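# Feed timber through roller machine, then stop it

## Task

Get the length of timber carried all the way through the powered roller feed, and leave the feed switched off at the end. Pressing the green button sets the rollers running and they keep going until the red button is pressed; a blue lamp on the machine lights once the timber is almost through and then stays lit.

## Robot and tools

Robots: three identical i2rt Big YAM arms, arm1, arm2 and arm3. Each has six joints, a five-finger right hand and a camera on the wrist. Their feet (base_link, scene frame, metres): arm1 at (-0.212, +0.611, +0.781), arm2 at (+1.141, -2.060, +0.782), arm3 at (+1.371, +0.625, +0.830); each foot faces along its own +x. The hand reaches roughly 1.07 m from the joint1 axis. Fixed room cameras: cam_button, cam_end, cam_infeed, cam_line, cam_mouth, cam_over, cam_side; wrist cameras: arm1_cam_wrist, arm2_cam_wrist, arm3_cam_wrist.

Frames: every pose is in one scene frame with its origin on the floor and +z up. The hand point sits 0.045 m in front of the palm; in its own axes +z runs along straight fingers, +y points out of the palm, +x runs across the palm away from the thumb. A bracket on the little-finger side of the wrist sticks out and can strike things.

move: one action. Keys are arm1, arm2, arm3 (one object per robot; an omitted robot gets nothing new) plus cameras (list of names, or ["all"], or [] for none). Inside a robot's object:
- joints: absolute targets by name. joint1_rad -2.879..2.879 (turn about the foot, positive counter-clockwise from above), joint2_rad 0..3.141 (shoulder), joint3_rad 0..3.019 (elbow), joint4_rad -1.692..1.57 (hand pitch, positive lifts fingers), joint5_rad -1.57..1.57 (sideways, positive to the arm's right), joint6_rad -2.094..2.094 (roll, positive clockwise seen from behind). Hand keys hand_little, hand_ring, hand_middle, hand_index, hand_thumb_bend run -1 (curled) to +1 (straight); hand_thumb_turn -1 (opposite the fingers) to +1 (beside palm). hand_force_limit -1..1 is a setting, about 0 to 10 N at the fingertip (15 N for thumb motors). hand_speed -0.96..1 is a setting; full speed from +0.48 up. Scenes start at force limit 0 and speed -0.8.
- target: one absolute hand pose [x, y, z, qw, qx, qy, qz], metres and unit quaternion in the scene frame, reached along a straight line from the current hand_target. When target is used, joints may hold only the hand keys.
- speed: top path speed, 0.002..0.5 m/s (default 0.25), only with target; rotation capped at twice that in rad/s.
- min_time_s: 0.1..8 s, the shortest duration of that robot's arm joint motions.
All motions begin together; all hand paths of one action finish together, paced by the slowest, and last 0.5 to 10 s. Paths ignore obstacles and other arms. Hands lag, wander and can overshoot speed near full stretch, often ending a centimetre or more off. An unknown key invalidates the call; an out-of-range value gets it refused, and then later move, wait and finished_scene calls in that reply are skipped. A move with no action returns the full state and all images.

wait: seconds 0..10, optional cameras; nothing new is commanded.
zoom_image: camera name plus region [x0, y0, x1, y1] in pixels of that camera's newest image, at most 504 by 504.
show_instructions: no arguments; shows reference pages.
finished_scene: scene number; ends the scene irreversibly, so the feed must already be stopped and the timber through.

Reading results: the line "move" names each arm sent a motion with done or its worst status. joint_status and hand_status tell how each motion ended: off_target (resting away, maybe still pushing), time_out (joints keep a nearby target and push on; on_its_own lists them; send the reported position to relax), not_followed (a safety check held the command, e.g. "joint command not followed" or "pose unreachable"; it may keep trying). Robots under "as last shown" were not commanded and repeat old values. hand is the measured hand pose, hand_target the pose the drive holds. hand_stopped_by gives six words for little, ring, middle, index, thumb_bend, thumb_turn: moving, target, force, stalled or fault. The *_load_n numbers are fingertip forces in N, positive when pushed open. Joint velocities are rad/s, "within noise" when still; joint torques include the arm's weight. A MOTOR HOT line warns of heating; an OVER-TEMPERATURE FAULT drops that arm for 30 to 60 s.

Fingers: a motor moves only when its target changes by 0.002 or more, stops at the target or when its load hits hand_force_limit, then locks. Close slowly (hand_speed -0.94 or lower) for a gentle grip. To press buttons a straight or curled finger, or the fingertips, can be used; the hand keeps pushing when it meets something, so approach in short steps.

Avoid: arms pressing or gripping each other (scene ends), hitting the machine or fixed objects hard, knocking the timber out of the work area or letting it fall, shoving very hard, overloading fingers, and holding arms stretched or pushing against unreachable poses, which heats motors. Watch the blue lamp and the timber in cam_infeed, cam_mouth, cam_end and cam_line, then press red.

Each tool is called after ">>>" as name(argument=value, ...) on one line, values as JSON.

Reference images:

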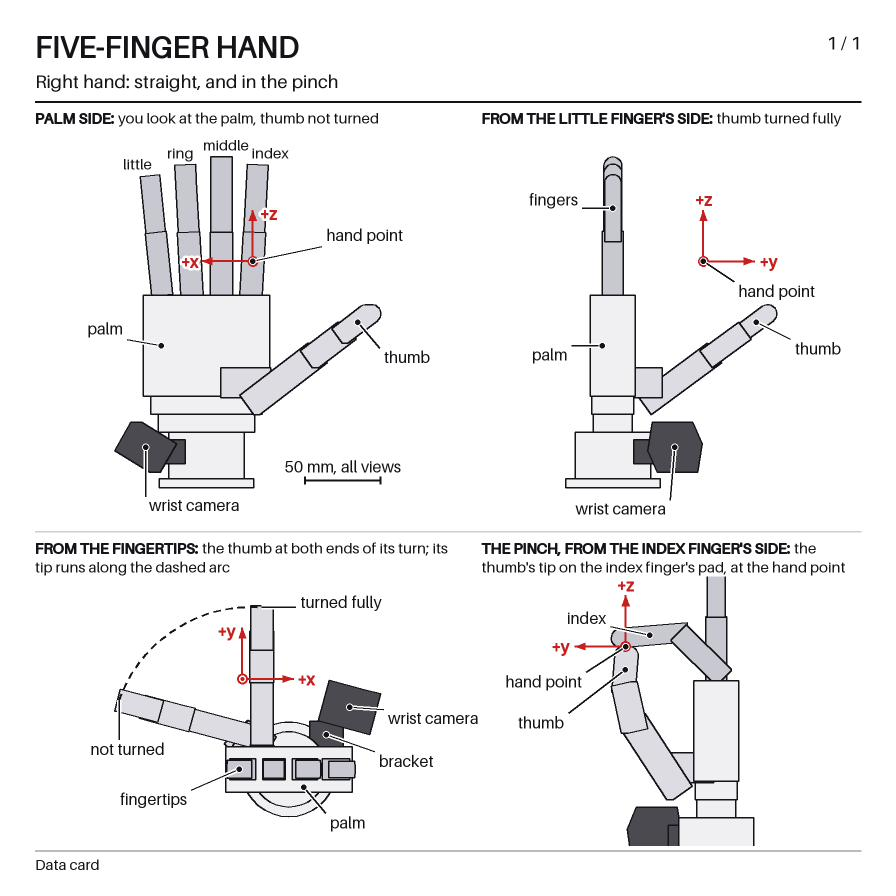

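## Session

>>> move(cameras=["all"])

Scene clock: 0.00 s.
Joint torques (N m): no reading
Heat: arm1: hottest joint3_rad 33 °C; arm2: hottest joint3_rad 33 °C; arm3: hottest joint2_rad 32 °C.
Joint velocities: within noise
arm1.joint_positions: joint1_rad=+0.733 joint2_rad=+0.637 joint3_rad=+1.440 joint4_rad=-1.477 joint5_rad=+0.150 joint6_rad=-0.920 hand_little=+1.000 hand_ring=+1.000 hand_middle=+1.000 hand_index=+1.000 hand_thumb_turn=+1.000 hand_thumb_bend=+1.000 hand_force_limit=+0.000 hand_speed=-0.800
arm1.joint_status: not commanded
arm1.hand_stopped_by: target,target,target,target,target,target
arm1.little_load_n: 0.0
arm1.ring_load_n: 0.0
arm1.middle_load_n: 0.0
arm1.index_load_n: 0.0
arm1.thumb_bend_load_n: 0.0
arm1.thumb_turn_load_n: 0.0
arm1.hand: x=-0.1172 y=+0.4364 z=+1.2552 quat_wxyz=(+0.102, +0.653, -0.619, +0.424) (m; scene frame)
arm1.hand_target: x=-0.1178 y=+0.4371 z=+1.2641 quat_wxyz=(+0.103, +0.649, -0.616, +0.435) (m; scene frame)
arm1.hand_status: not commanded
arm2.joint_positions: joint1_rad=-0.370 joint2_rad=+0.617 joint3_rad=+1.392 joint4_rad=-1.253 joint5_rad=+0.294 joint6_rad=-1.444 hand_little=+1.000 hand_ring=+1.000 hand_middle=+1.000 hand_index=+1.000 hand_thumb_turn=+1.000 hand_thumb_bend=+1.000 hand_force_limit=+0.000 hand_speed=-0.800
arm2.joint_status: not commanded
arm2.hand_stopped_by: target,target,target,target,target,target
arm2.little_load_n: 0.0
arm2.ring_load_n: 0.0
arm2.middle_load_n: 0.0
arm2.index_load_n: 0.0
arm2.thumb_bend_load_n: 0.0
arm2.thumb_turn_load_n: 0.0
arm2.hand: x=+1.2759 y=-1.8494 z=+1.3080 quat_wxyz=(-0.274, +0.713, +0.460, +0.451) (m; scene frame)
arm2.hand_target: x=+1.2757 y=-1.8510 z=+1.3204 quat_wxyz=(-0.284, +0.708, +0.454, +0.459) (m; scene frame)
arm2.hand_status: not commanded
arm3.joint_positions: joint1_rad=+0.035 joint2_rad=+0.598 joint3_rad=+1.340 joint4_rad=-1.587 joint5_rad=+0.093 joint6_rad=-0.890 hand_little=+1.000 hand_ring=+1.000 hand_middle=+1.000 hand_index=+1.000 hand_thumb_turn=+1.000 hand_thumb_bend=+1.000 hand_force_limit=+0.000 hand_speed=-0.800
arm3.joint_status: not commanded
arm3.hand_stopped_by: target,target,target,target,target,target
arm3.little_load_n: 0.0
arm3.ring_load_n: 0.0
arm3.middle_load_n: 0.0
arm3.index_load_n: 0.0
arm3.thumb_bend_load_n: 0.0
arm3.thumb_turn_load_n: 0.5
arm3.hand: x=+1.3199 y=+0.4718 z=+1.2498 quat_wxyz=(+0.204, +0.365, -0.858, +0.297) (m; scene frame)
arm3.hand_target: x=+1.3200 y=+0.4716 z=+1.2579 quat_wxyz=(+0.208, +0.363, -0.855, +0.306) (m; scene frame)
arm3.hand_status: not commanded
pictures: arm1_cam_wrist, arm2_cam_wrist, arm3_cam_wrist, cam_button, cam_end, cam_infeed, cam_line, cam_mouth, cam_over, cam_side
camera_calibration:
arm1_cam_wrist: T_world_to_cam=[[-0.882728, -0.437416, -0.171637, 0.296641], [-0.361172, 0.865275, -0.34764, 0.0189219], [0.300577, -0.244881, -0.921785, 1.40958], [0, 0, 0, 1]] pos_world=[-0.155, 0.458562, 1.35682]
arm2_cam_wrist: T_world_to_cam=[[0.905146, -0.308268, 0.292715, -2.10904], [-0.117046, -0.842687, -0.525527, -0.721082], [0.40867, 0.441417, -0.798836, 1.46432], [0, 0, 0, 1]] pos_world=[1.22616, -1.90417, 1.40816]
arm3_cam_wrist: T_world_to_cam=[[-0.876575, 0.426009, -0.223901, 1.24002], [0.4694, 0.859471, -0.202419, -0.765004], [0.106204, -0.282534, -0.95336, 1.29999], [0, 0, 0, 1]] pos_world=[1.308, 0.49653, 1.36215]

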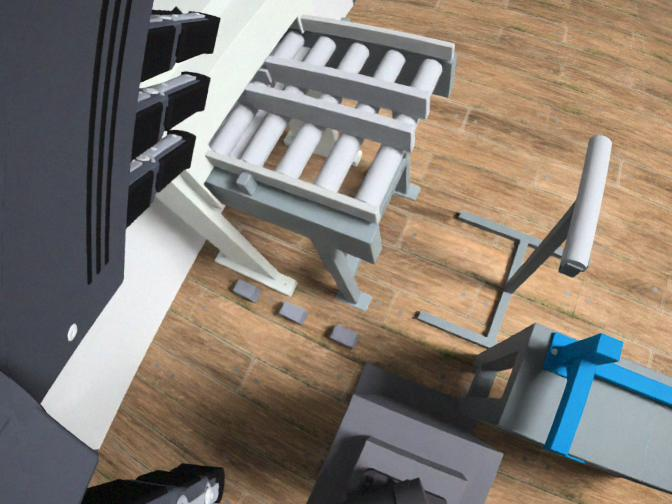

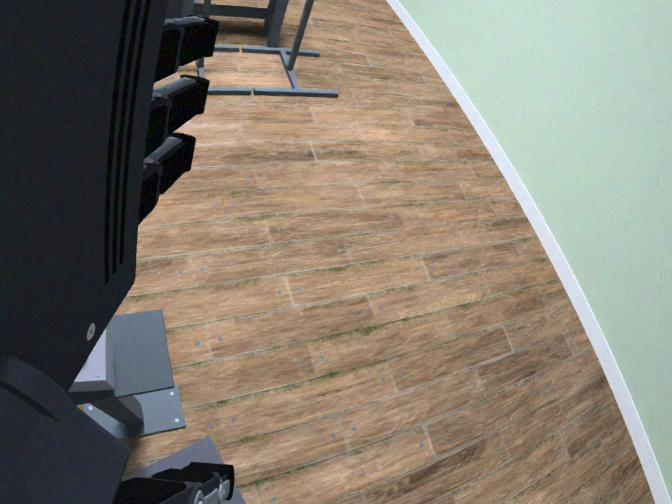

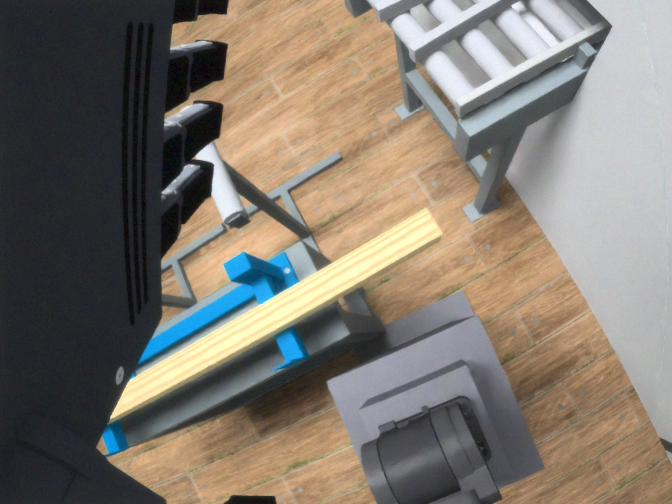

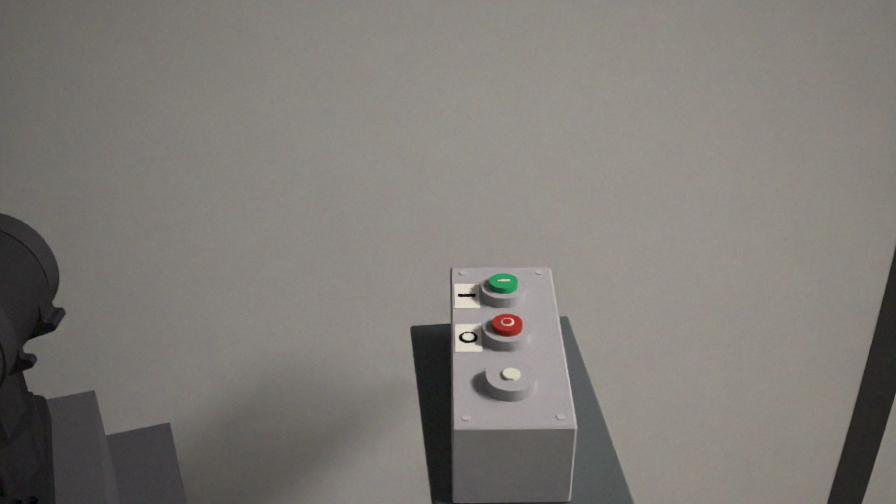

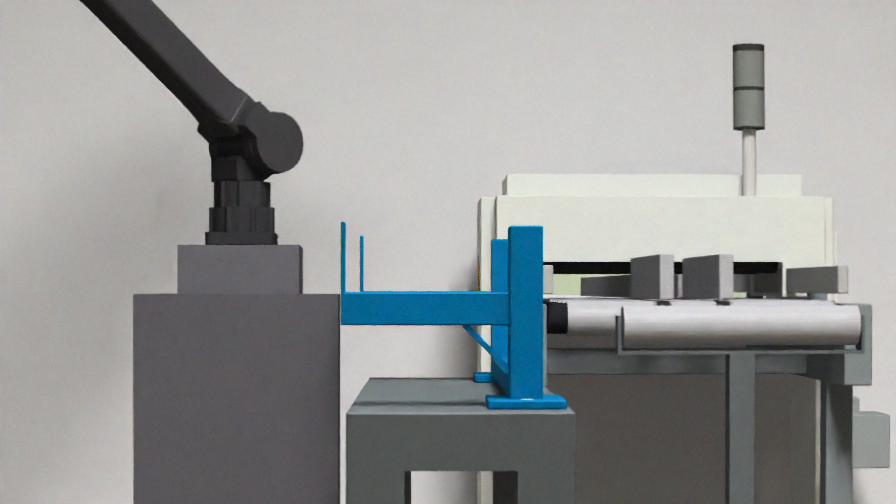

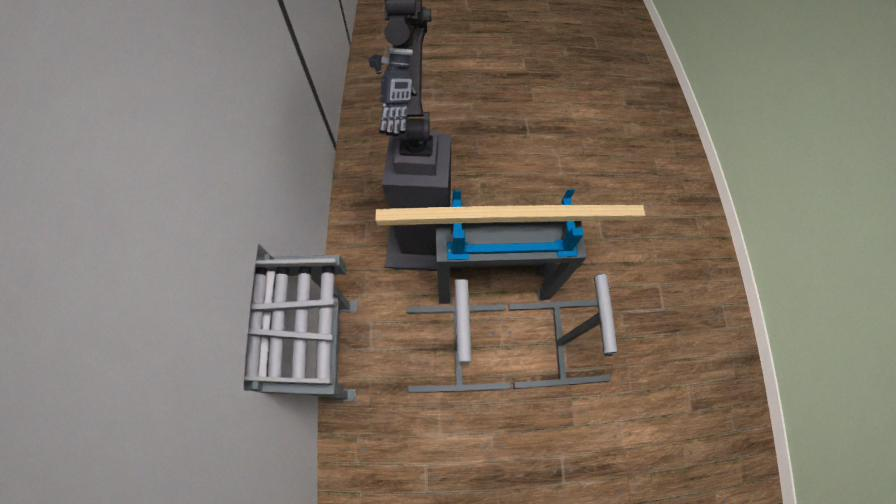

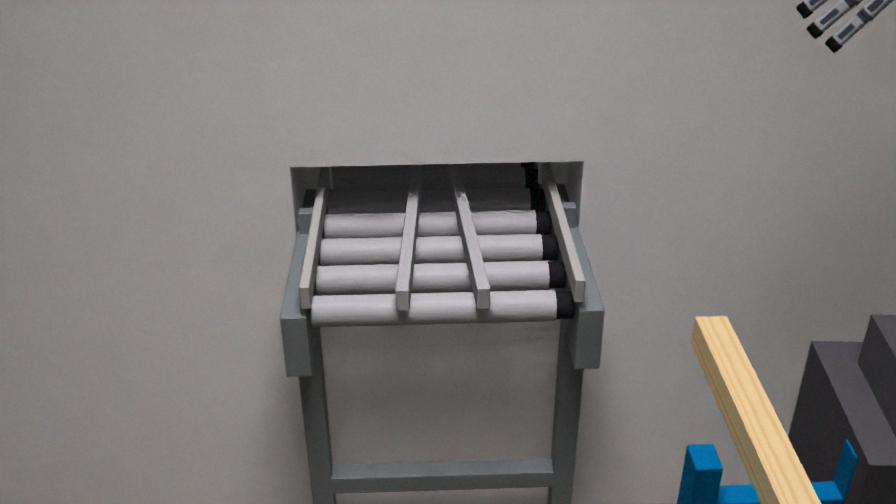

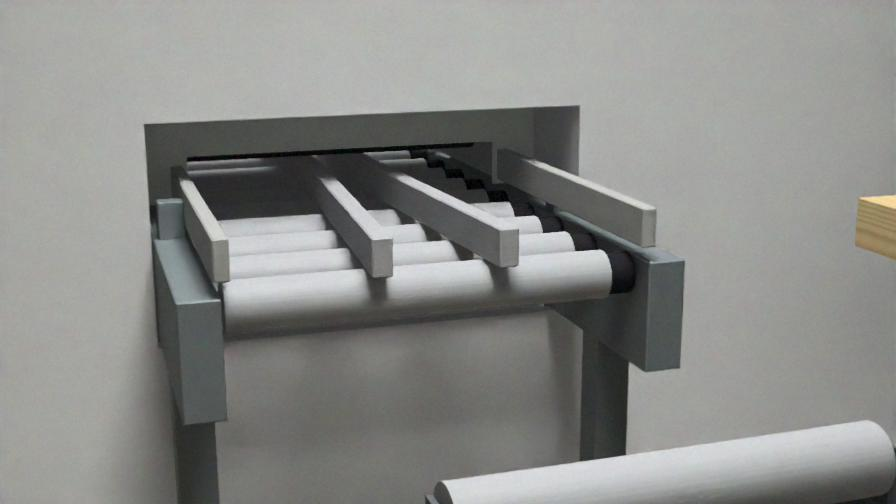

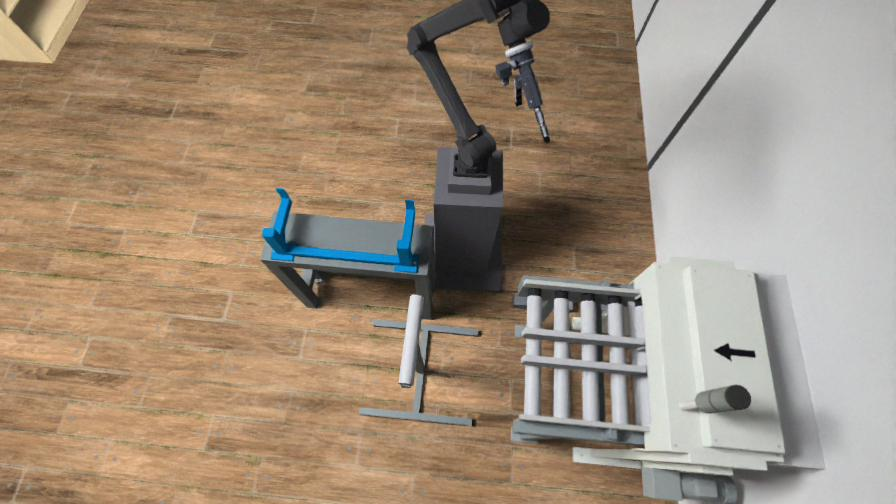

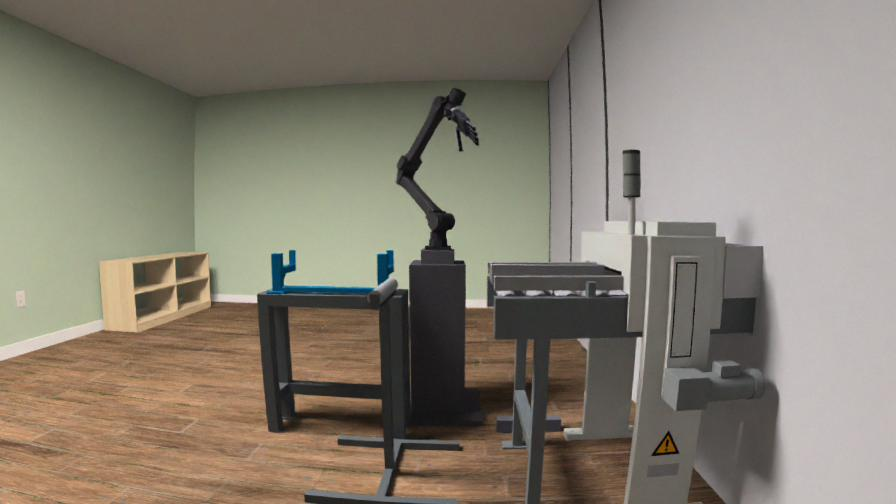

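>>> move(arm3={"target": [1.77, 0.36, 0.97, 0, 0, 1, 0], "speed": 0.3, "joints": {"hand_thumb_turn": -1, "hand_speed": 0}}, arm2={"target": [0.985, -1.746, 0.93, 0, 1, 0, 0], "speed": 0.3, "joints": {"hand_little": -1, "hand_ring": -1, "hand_middle": -1, "hand_speed": 0}}, cameras=["arm3_cam_wrist", "cam_infeed", "cam_line", "cam_button", "arm2_cam_wrist"])

Scene clock: 44.97 s.
Joint torques (N m): arm1=[-0.32 3.19 10.85 2.25 0.2 -0.11] | arm2=[-0.97 -7.59 8.92 0.84 -0.17 0.06] | arm3=[-0.97 -11.69 9.42 0.35 -0.12 0.11]
Heat: arm1: hottest joint3_rad 41 °C; arm2: hottest joint3_rad 39 °C; arm3: hottest joint3_rad 36 °C.
move: arm2 off_target; arm3 off_target
Joint velocities: within noise
arm1: as last shown
arm1.thumb_turn_load_n: -0.5
arm2.joint_positions: joint1_rad=+0.081 joint2_rad=+1.405 joint3_rad=+1.130 joint4_rad=-1.322 joint5_rad=+0.001 joint6_rad=+0.312 hand_little=-1.000 hand_ring=-1.000 hand_middle=-1.000 hand_index=+1.000 hand_thumb_turn=+1.000 hand_thumb_bend=+1.000 hand_force_limit=+0.000 hand_speed=+0.000
arm2.joint_status: all done
arm2.hand_stopped_by: target,target,target,target,target,target
arm2.little_load_n: 0.0
arm2.ring_load_n: 0.0
arm2.middle_load_n: 0.0
arm2.index_load_n: 0.0
arm2.thumb_bend_load_n: 0.0
arm2.thumb_turn_load_n: 0.0
arm2.hand: x=+0.9863 y=-1.7542 z=+0.9251 quat_wxyz=(+0.014, +1.000, +0.009, +0.006) (m; scene frame)
arm2.hand_target: x=+0.9851 y=-1.7461 z=+0.9301 quat_wxyz=(+0.000, +1.000, +0.000, +0.000) (m; scene frame)
arm2.hand_status: off_target (0.010 m and 2.1 deg from the pose sent, 0.488 m and 89.0 deg at the start)
arm3.joint_positions: joint1_rad=+0.925 joint2_rad=+1.640 joint3_rad=+1.360 joint4_rad=-1.331 joint5_rad=-0.009 joint6_rad=+0.834 hand_little=+1.000 hand_ring=+1.000 hand_middle=+1.000 hand_index=+1.000 hand_thumb_turn=-1.000 hand_thumb_bend=+1.000 hand_force_limit=+0.000 hand_speed=+0.000
arm3.joint_status: all done
arm3.hand_stopped_by: target,target,target,target,target,target
arm3.little_load_n: 0.0
arm3.ring_load_n: 0.0
arm3.middle_load_n: 0.0
arm3.index_load_n: 0.0
arm3.thumb_bend_load_n: 0.0
arm3.thumb_turn_load_n: 0.0
arm3.hand: x=+1.7538 y=+0.3710 z=+0.9596 quat_wxyz=(+0.016, +0.002, -1.000, -0.014) (m; scene frame)
arm3.hand_target: x=+1.7694 y=+0.3605 z=+0.9704 quat_wxyz=(+0.000, +0.000, -1.000, +0.000) (m; scene frame)
arm3.hand_status: off_target (0.022 m and 2.5 deg from the pose sent, 0.542 m and 61.7 deg at the start)
pictures: arm2_cam_wrist, arm3_cam_wrist, cam_button, cam_infeed, cam_line
camera_calibration:
arm2_cam_wrist: T_world_to_cam=[[0.306334, -0.95036, 0.0545498, -2.02091], [-0.837683, -0.241908, 0.489661, -0.0505308], [-0.452158, -0.195695, -0.870205, 1.03225], [0, 0, 0, 1]] pos_world=[1.04349, -1.73081, 1.03326]
arm3_cam_wrist: T_world_to_cam=[[-0.230485, 0.972482, 0.033982, 0.0149076], [0.869205, 0.190057, 0.456466, -2.02581], [0.437446, 0.134746, -0.889092, 0.151306], [0, 0, 0, 1]] pos_world=[1.69809, 0.350134, 1.05873]

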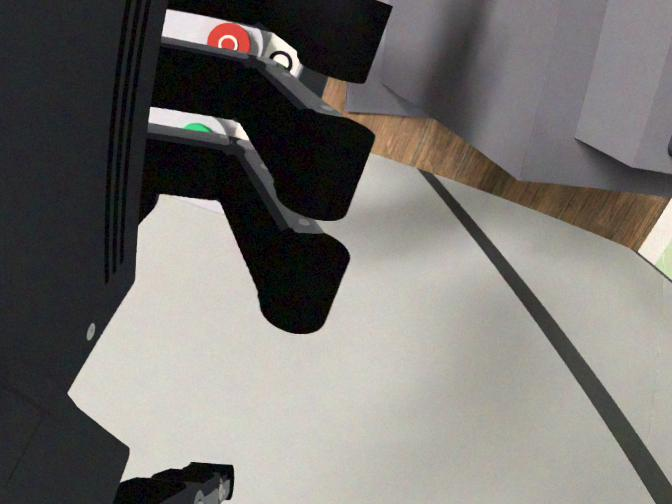

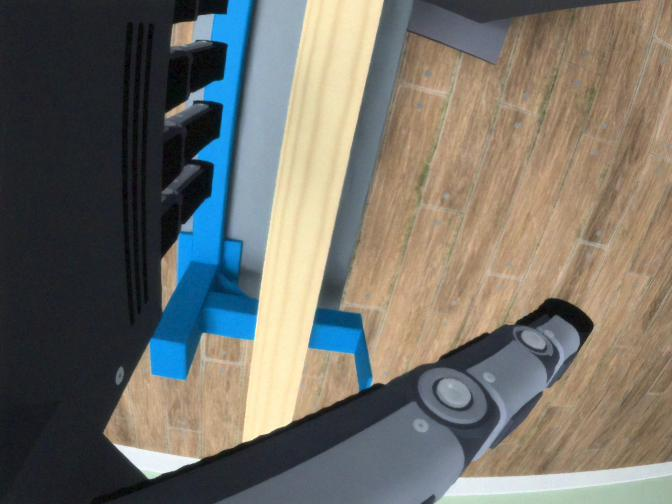

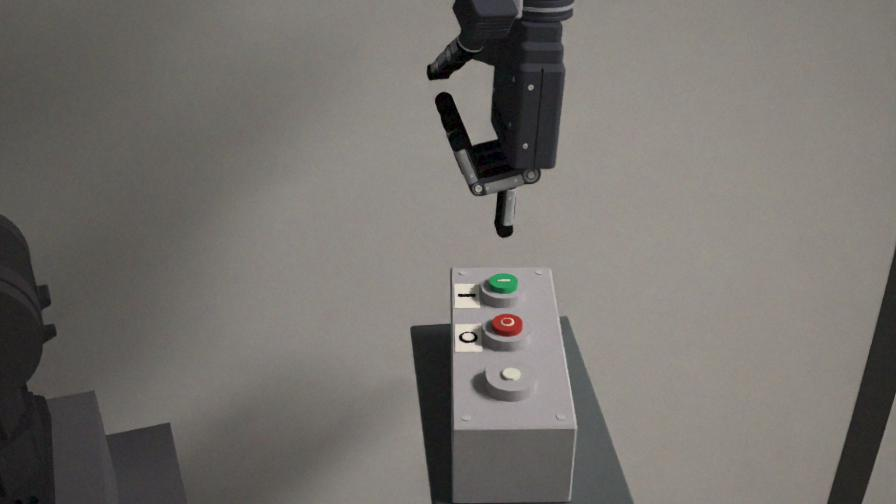

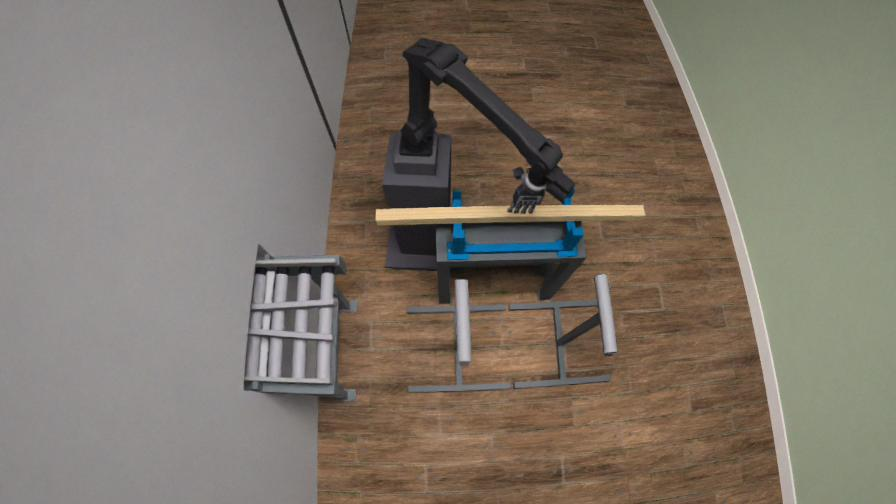

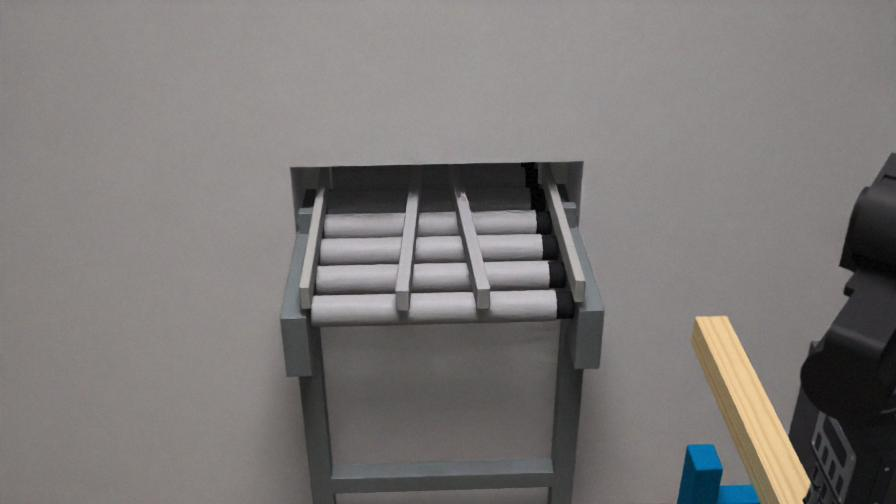

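>>> move(arm3={"target": [1.795, 0.362, 0.85, 0, 0, 1, 0], "speed": 0.2}, arm2={"target": [0.982, -1.746, 0.90, 0, 1, 0, 0], "speed": 0.1}, cameras=["arm3_cam_wrist", "cam_button"])

Scene clock: 74.27 s.
Joint torques (N m): arm1=[-0.73 3.37 10.81 2.29 0.21 -0.12] | arm2=[-0.44 -6.53 8.61 0.87 -0.17 0.1] | arm3=[-0.97 -13.16 5.87 0.61 -0.11 0.11]
Heat: arm1: hottest joint3_rad 43 °C; arm2: hottest joint3_rad 38 °C; arm3: hottest joint3_rad 42 °C.
move: arm2 done; arm3 done
Joint velocities: within noise
arm1: as last shown
arm1.thumb_turn_load_n: 0.0
arm2.joint_positions: joint1_rad=+0.081 joint2_rad=+1.420 joint3_rad=+1.079 joint4_rad=-1.240 joint5_rad=+0.001 joint6_rad=+0.319 hand_little=-1.000 hand_ring=-1.000 hand_middle=-1.000 hand_index=+1.000 hand_thumb_turn=+1.000 hand_thumb_bend=+1.000 hand_force_limit=+0.000 hand_speed=+0.000
arm2.joint_status: not commanded
arm2.hand_stopped_by: target,target,target,target,target,target
arm2.little_load_n: 0.0
arm2.ring_load_n: 0.0
arm2.middle_load_n: 0.0
arm2.index_load_n: 0.0
arm2.thumb_bend_load_n: 0.0
arm2.thumb_turn_load_n: 0.0
arm2.hand: x=+0.9852 y=-1.7519 z=+0.9001 quat_wxyz=(+0.007, +1.000, +0.006, +0.004) (m; scene frame)
arm2.hand_target: x=+0.9821 y=-1.7460 z=+0.9001 quat_wxyz=(+0.000, +1.000, +0.000, +0.000) (m; scene frame)
arm2.hand_status: done (0.007 m and 1.1 deg from the pose sent, 0.027 m and 2.1 deg at the start)
arm3.joint_positions: joint1_rad=+0.963 joint2_rad=+1.805 joint3_rad=+1.283 joint4_rad=-1.053 joint5_rad=-0.009 joint6_rad=+0.872 hand_little=+1.000 hand_ring=+1.000 hand_middle=+1.000 hand_index=+1.000 hand_thumb_turn=-1.000 hand_thumb_bend=+1.000 hand_force_limit=+0.000 hand_speed=+0.000
arm3.joint_status: not commanded
arm3.hand_stopped_by: target,target,target,target,target,target
arm3.little_load_n: 0.0
arm3.ring_load_n: 0.0
arm3.middle_load_n: 0.0
arm3.index_load_n: 0.0
arm3.thumb_bend_load_n: 0.0
arm3.thumb_turn_load_n: 0.0
arm3.hand: x=+1.7907 y=+0.3628 z=+0.8531 quat_wxyz=(+0.003, +0.002, -1.000, -0.002) (m; scene frame)
arm3.hand_target: x=+1.7949 y=+0.3620 z=+0.8501 quat_wxyz=(+0.000, +0.000, -1.000, +0.000) (m; scene frame)
arm3.hand_status: done (0.005 m and 0.5 deg from the pose sent, 0.117 m and 2.5 deg at the start)
pictures: arm3_cam_wrist, cam_button
camera_calibration:
arm3_cam_wrist: T_world_to_cam=[[-0.231638, 0.972792, 0.00445868, 0.0621422], [0.856724, 0.201825, 0.474647, -2.00513], [0.460833, 0.113766, -0.880165, -0.000268692], [0, 0, 0, 1]] pos_world=[1.73236, 0.344263, 0.951215]

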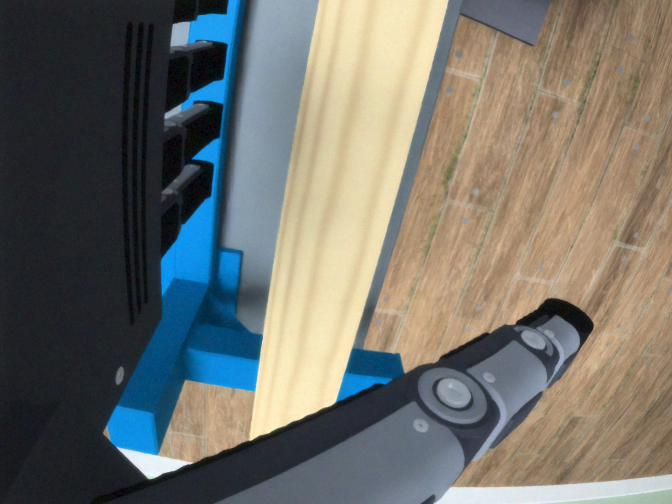

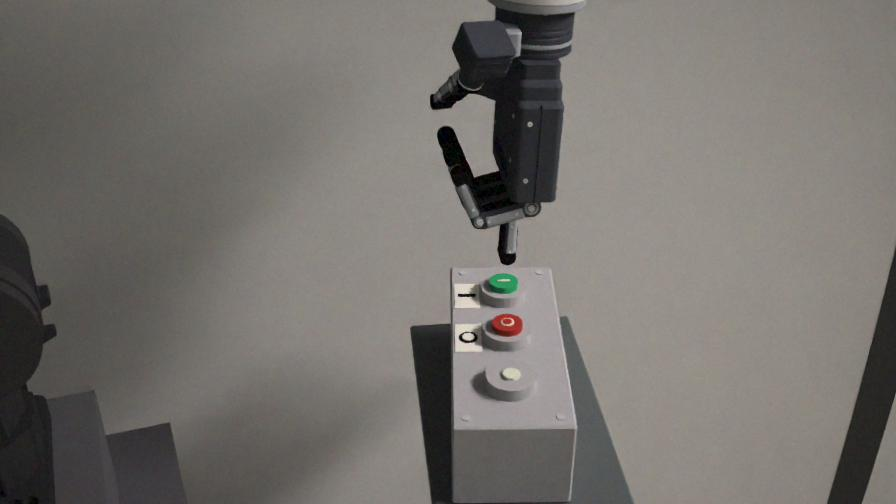

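>>> move(arm3={"target": [1.793, 0.368, 0.746, 0, 0, 1, 0], "speed": 0.15}, cameras=[])

>>> move(arm3={"joints": {"hand_little": 0.15, "hand_ring": 0.15, "hand_middle": 0.15, "hand_index": 0.15, "hand_speed": -0.5, "hand_force_limit": -0.3}}, cameras=[])

>>> move(arm3={"joints": {"hand_little": -0.7, "hand_ring": -0.7, "hand_middle": -0.7, "hand_index": -0.7, "hand_speed": -0.9, "hand_force_limit": -0.3}}, cameras=[])

>>> move(arm3={"joints": {"hand_little": -0.75, "hand_ring": -0.75, "hand_middle": -0.75, "hand_index": -0.75, "hand_thumb_bend": -0.65, "hand_speed": -0.9, "hand_force_limit": 0.1}}, arm2={"target": [0.979, -1.744, 0.885, 0, 1, 0, 0], "speed": 0.05}, cameras=["arm3_cam_wrist", "cam_infeed", "cam_button"])

Scene clock: 93.47 s.
Joint torques (N m): arm1=[-0.5 3.02 10.89 2.24 0.2 -0.11] | arm2=[-0.38 -6.59 8.61 0.88 -0.17 0.1] | arm3=[-0.73 -13.45 4.68 0.58 -0.09 0.12]
Heat: arm1: hottest joint3_rad 44 °C; arm2: hottest joint3_rad 38 °C; arm3: hottest joint3_rad 40 °C.
move: arm3 done
Joint velocities: within noise
arm1, arm2: as last shown
arm2.joint_positions: joint1_rad=+0.081 joint2_rad=+1.420 joint3_rad=+1.079 joint4_rad=-1.240 joint5_rad=+0.001 joint6_rad=+0.320 hand_little=-1.000 hand_ring=-1.000 hand_middle=-1.000 hand_index=+1.000 hand_thumb_turn=+1.000 hand_thumb_bend=+1.000 hand_force_limit=+0.000 hand_speed=+0.000
arm2.hand: x=+0.9852 y=-1.7519 z=+0.9001 quat_wxyz=(+0.007, +1.000, +0.005, +0.004) (m; scene frame)
arm3.joint_positions: joint1_rad=+0.969 joint2_rad=+1.952 joint3_rad=+1.192 joint4_rad=-0.804 joint5_rad=-0.009 joint6_rad=+0.880 hand_little=+1.000 hand_ring=+1.000 hand_middle=+1.000 hand_index=+1.000 hand_thumb_turn=-1.000 hand_thumb_bend=+1.000 hand_force_limit=+0.000 hand_speed=+0.000
arm3.joint_status: not commanded
arm3.hand_stopped_by: target,target,target,target,target,target
arm3.little_load_n: 0.0
arm3.ring_load_n: 0.0
arm3.middle_load_n: 0.0
arm3.index_load_n: 0.0
arm3.thumb_bend_load_n: 0.0
arm3.thumb_turn_load_n: 0.0
arm3.hand: x=+1.7908 y=+0.3656 z=+0.7538 quat_wxyz=(-0.001, +0.001, -1.000, +0.001) (m; scene frame)
arm3.hand_target: x=+1.7929 y=+0.3681 z=+0.7461 quat_wxyz=(+0.000, +0.000, -1.000, +0.000) (m; scene frame)
arm3.hand_status: done (0.008 m and 0.2 deg from the pose sent, 0.107 m and 0.5 deg at the start)
pictures: none
No camera images: "cameras" was empty.

Scene clock: 94.57 s.
Joint torques (N m): arm1=[-0.44 3.31 10.84 2.22 0.21 -0.11] | arm2=[-0.44 -6.53 8.59 0.88 -0.17 0.1] | arm3=[-0.73 -13.51 4.7 0.49 -0.1 0.11]
Heat: arm1: hottest joint3_rad 44 °C; arm2: hottest joint3_rad 38 °C; arm3: hottest joint3_rad 40 °C.
move: arm3 done
Joint velocities: within noise
arm1, arm2: as last shown
arm1.middle_load_n: 0.5
arm3.joint_positions: joint1_rad=+0.969 joint2_rad=+1.952 joint3_rad=+1.192 joint4_rad=-0.803 joint5_rad=-0.009 joint6_rad=+0.881 hand_little=+0.150 hand_ring=+0.150 hand_middle=+0.150 hand_index=+0.150 hand_thumb_turn=-1.000 hand_thumb_bend=+1.000 hand_force_limit=-0.300 hand_speed=-0.500
arm3.joint_status: all done
arm3.hand_stopped_by: target,target,target,target,target,target
arm3.little_load_n: 0.5
arm3.ring_load_n: 0.0
arm3.middle_load_n: 0.0
arm3.index_load_n: 0.5
arm3.thumb_bend_load_n: 0.0
arm3.thumb_turn_load_n: 0.0
arm3.hand: x=+1.7912 y=+0.3653 z=+0.7538 quat_wxyz=(-0.002, +0.001, -1.000, +0.002) (m; scene frame)
arm3.hand_target: x=+1.7928 y=+0.3682 z=+0.7461 quat_wxyz=(+0.000, +0.000, -1.000, +0.000) (m; scene frame)
arm3.hand_status: not commanded
pictures: none
No camera images: "cameras" was empty.

Scene clock: 97.80 s.
Joint torques (N m): arm1=[-0.5 3.43 10.89 2.26 0.22 -0.11] | arm2=[-0.44 -6.59 8.61 0.87 -0.17 0.1] | arm3=[-0.73 -13.45 4.7 0.36 -0.14 0.12]
Heat: arm1: hottest joint3_rad 44 °C; arm2: hottest joint3_rad 38 °C; arm3: hottest joint3_rad 40 °C.
move: arm3 off_target
Joint velocities: within noise
arm1, arm2: as last shown
arm1.middle_load_n: 0.0
arm2.thumb_bend_load_n: -0.5
arm3.joint_positions: joint1_rad=+0.969 joint2_rad=+1.954 joint3_rad=+1.191 joint4_rad=-0.798 joint5_rad=-0.008 joint6_rad=+0.881 hand_little=-0.257 hand_ring=-0.239 hand_middle=-0.238 hand_index=-0.257 hand_thumb_turn=-1.000 hand_thumb_bend=+1.000 hand_force_limit=-0.300 hand_speed=-0.900
arm3.joint_status: hand_little off_target (ended at -0.257, target -0.700); hand_ring off_target (ended at -0.239, target -0.700); hand_middle off_target (ended at -0.238, target -0.700); hand_index off_target (ended at -0.257, target -0.700); the others done
arm3.hand_stopped_by: force,force,force,force,target,target
arm3.little_load_n: 5.5
arm3.ring_load_n: 2.5
arm3.middle_load_n: 2.0
arm3.index_load_n: 6.5
arm3.thumb_bend_load_n: 1.5
arm3.thumb_turn_load_n: 0.0
arm3.hand: x=+1.7915 y=+0.3649 z=+0.7525 quat_wxyz=(-0.002, +0.001, -1.000, +0.002) (m; scene frame)
arm3.hand_target: x=+1.7929 y=+0.3681 z=+0.7461 quat_wxyz=(+0.000, +0.000, -1.000, +0.000) (m; scene frame)
arm3.hand_status: not commanded
pictures: none
No camera images: "cameras" was empty.

Scene clock: 104.37 s.
Joint torques (N m): arm1=[-0.5 3.49 10.86 2.28 0.2 -0.14] | arm2=[0.09 -6.71 8.43 0.88 -0.17 0.1] | arm3=[-0.62 -13.63 4.78 0.35 -0.08 0.12]
Heat: arm1: hottest joint3_rad 44 °C; arm2: hottest joint3_rad 39 °C; arm3: hottest joint3_rad 39 °C.
move: arm2 moving; arm3 off_target
Joint velocities: within noise
arm1: as last shown
arm2.joint_positions: joint1_rad=+0.081 joint2_rad=+1.442 joint3_rad=+1.061 joint4_rad=-1.199 joint5_rad=+0.001 joint6_rad=+0.325 hand_little=-1.000 hand_ring=-1.000 hand_middle=-1.000 hand_index=+1.000 hand_thumb_turn=+1.000 hand_thumb_bend=+1.000 hand_force_limit=+0.000 hand_speed=+0.000
arm2.joint_status: not commanded
arm2.hand_stopped_by: target,target,target,target,target,target
arm2.little_load_n: 0.0
arm2.ring_load_n: 0.0
arm2.middle_load_n: 0.5
arm2.index_load_n: 0.0
arm2.thumb_bend_load_n: 0.0
arm2.thumb_turn_load_n: 0.0
arm2.hand: x=+0.9839 y=-1.7488 z=+0.8854 quat_wxyz=(+0.006, +1.000, +0.003, +0.004) (m; scene frame)
arm2.hand_target: x=+0.9791 y=-1.7440 z=+0.8851 quat_wxyz=(+0.000, +1.000, +0.000, +0.000) (m; scene frame)
arm2.hand_status: moving (0.007 m and 0.9 deg from the pose sent, 0.018 m and 1.1 deg at the start)
arm3.joint_positions: joint1_rad=+0.969 joint2_rad=+1.955 joint3_rad=+1.190 joint4_rad=-0.796 joint5_rad=-0.010 joint6_rad=+0.879 hand_little=-0.265 hand_ring=-0.254 hand_middle=-0.253 hand_index=-0.257 hand_thumb_turn=-1.000 hand_thumb_bend=+0.988 hand_force_limit=+0.100 hand_speed=-0.900
arm3.joint_status: hand_little off_target (ended at -0.265, target -0.750); hand_ring off_target (ended at -0.254, target -0.750); hand_middle off_target (ended at -0.253, target -0.750); hand_index off_target (ended at -0.257, target -0.750); hand_thumb_bend off_target (ended at +0.988, target -0.650); the others done
arm3.hand_stopped_by: force,force,force,force,force,target
arm3.little_load_n: 4.5
arm3.ring_load_n: 7.0
arm3.middle_load_n: 8.5
arm3.index_load_n: 3.5
arm3.thumb_bend_load_n: 8.0
arm3.thumb_turn_load_n: 2.0
arm3.hand: x=+1.7914 y=+0.3653 z=+0.7520 quat_wxyz=(-0.003, +0.002, -1.000, +0.002) (m; scene frame)
arm3.hand_target: x=+1.7928 y=+0.3681 z=+0.7461 quat_wxyz=(+0.000, +0.000, -1.000, +0.000) (m; scene frame)
arm3.hand_status: not commanded
pictures: arm3_cam_wrist, cam_button, cam_infeed
camera_calibration:
arm3_cam_wrist: T_world_to_cam=[[-0.230281, 0.973103, -0.00647434, 0.0660109], [0.851289, 0.204668, 0.483134, -1.95602], [0.471464, 0.105745, -0.875523, -0.109465], [0, 0, 0, 1]] pos_world=[1.73195, 0.347675, 0.849606]

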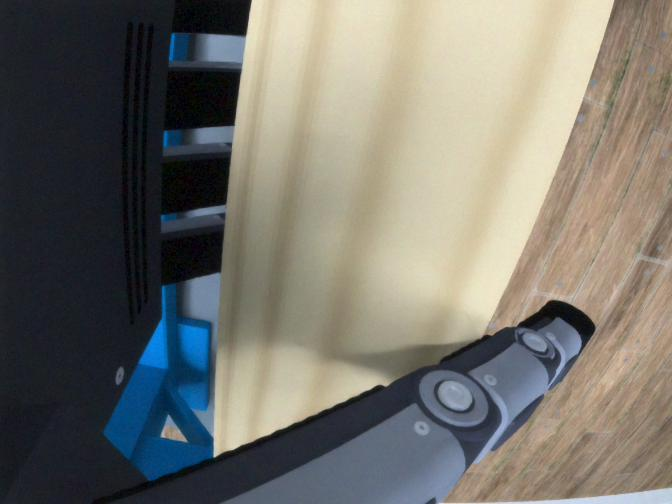

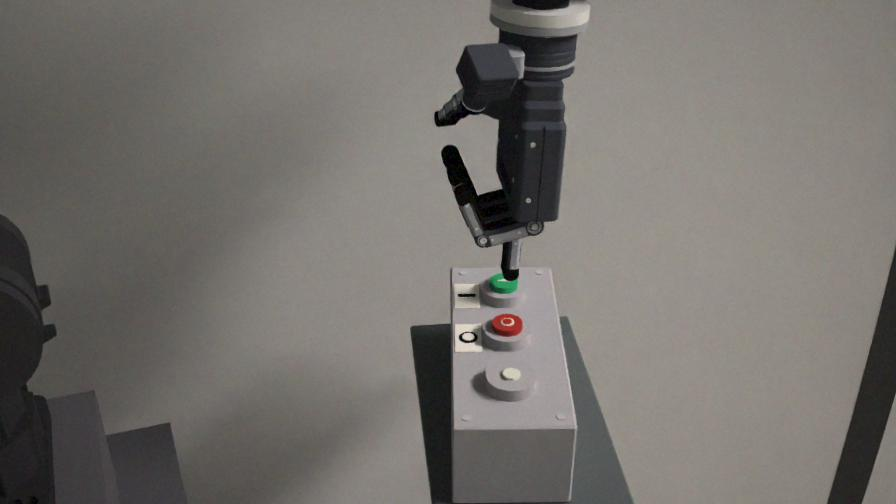

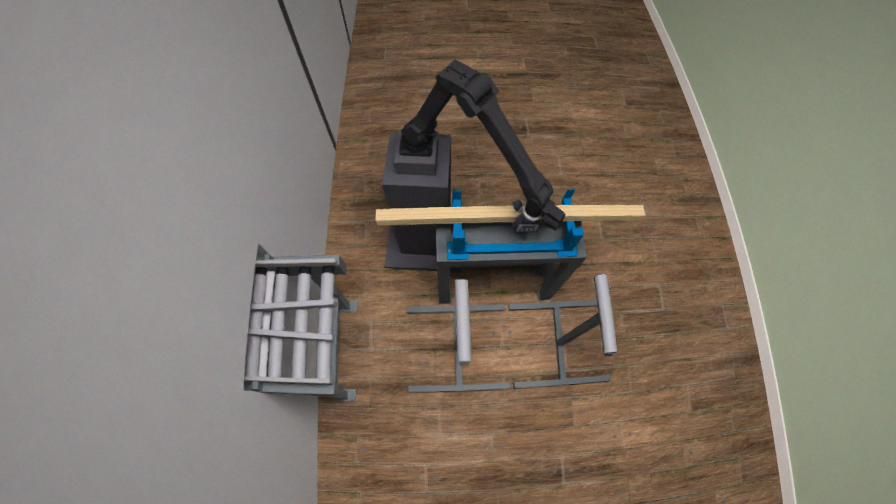

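>>> move(arm3={"target": [1.79, 0.362, 0.90, 0, 0, 1, 0], "speed": 0.12}, cameras=["cam_infeed", "cam_line", "arm3_cam_wrist"])

Scene clock: 121.23 s.
Joint torques (N m): arm1=[-0.26 3.14 10.8 2.24 0.23 -0.11] | arm2=[0.09 -6.71 8.43 0.87 -0.17 0.1] | arm3=[-1.85 -18.49 10.25 -1.43 -0.32 -0.06]
Heat: arm1: hottest joint3_rad 45 °C; arm2: hottest joint3_rad 40 °C; arm3: hottest joint2_rad 38 °C.
move: arm3 off_target
Joint velocities: within noise
arm1, arm2: as last shown
arm2.middle_load_n: 0.0
arm3.joint_positions: joint1_rad=+0.967 joint2_rad=+1.802 joint3_rad=+1.256 joint4_rad=-1.115 joint5_rad=-0.003 joint6_rad=+0.882 hand_little=-0.264 hand_ring=-0.255 hand_middle=-0.254 hand_index=-0.258 hand_thumb_turn=-1.000 hand_thumb_bend=+0.986 hand_force_limit=+0.100 hand_speed=-0.900
arm3.joint_status: not commanded
arm3.hand_stopped_by: force,force,force,force,force,target
arm3.little_load_n: 7.0
arm3.ring_load_n: 1.0
arm3.middle_load_n: 0.0
arm3.index_load_n: 0.0
arm3.thumb_bend_load_n: 0.0
arm3.thumb_turn_load_n: 0.5
arm3.hand: x=+1.7695 y=+0.3817 z=+0.8476 quat_wxyz=(+0.038, -0.001, -0.999, -0.027) (m; scene frame)
arm3.hand_target: x=+1.7878 y=+0.3640 z=+0.8990 quat_wxyz=(+0.000, +0.000, -1.000, +0.001) (m; scene frame)
arm3.hand_status: off_target (0.060 m and 5.3 deg from the pose sent, 0.148 m and 0.5 deg at the start)
pictures: arm3_cam_wrist, cam_infeed, cam_line
camera_calibration:
arm3_cam_wrist: T_world_to_cam=[[-0.223002, 0.972354, 0.0692643, -0.0311699], [0.889234, 0.173796, 0.423153, -1.99144], [0.399417, 0.155956, -0.903407, 0.11481], [0, 0, 0, 1]] pos_world=[1.71804, 0.358507, 0.948562]

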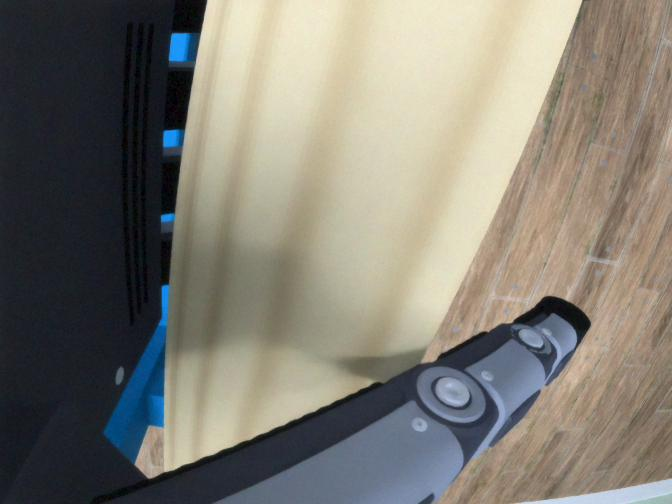

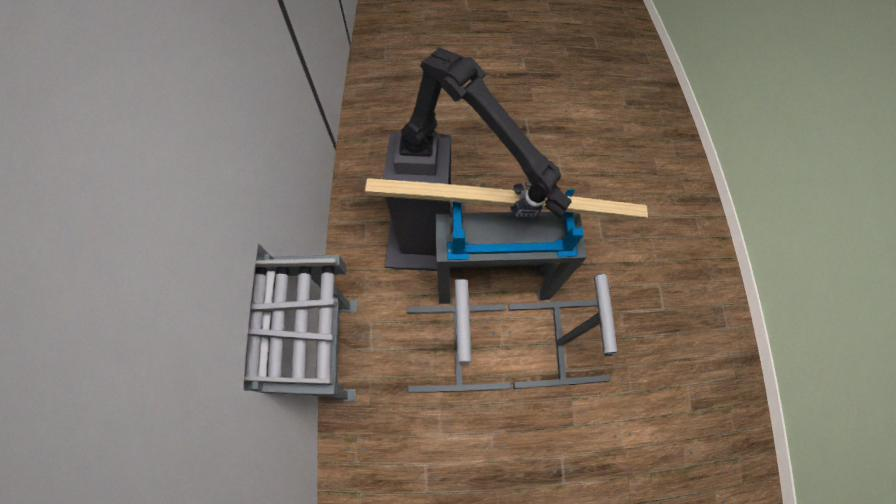

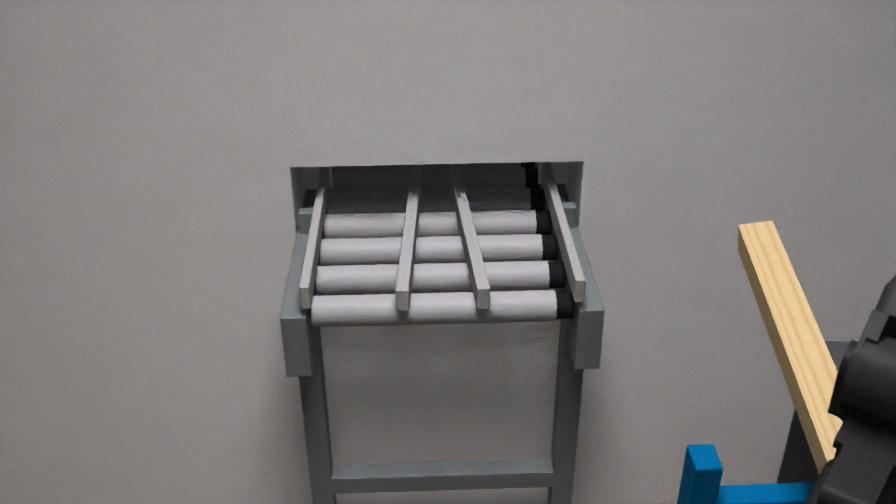

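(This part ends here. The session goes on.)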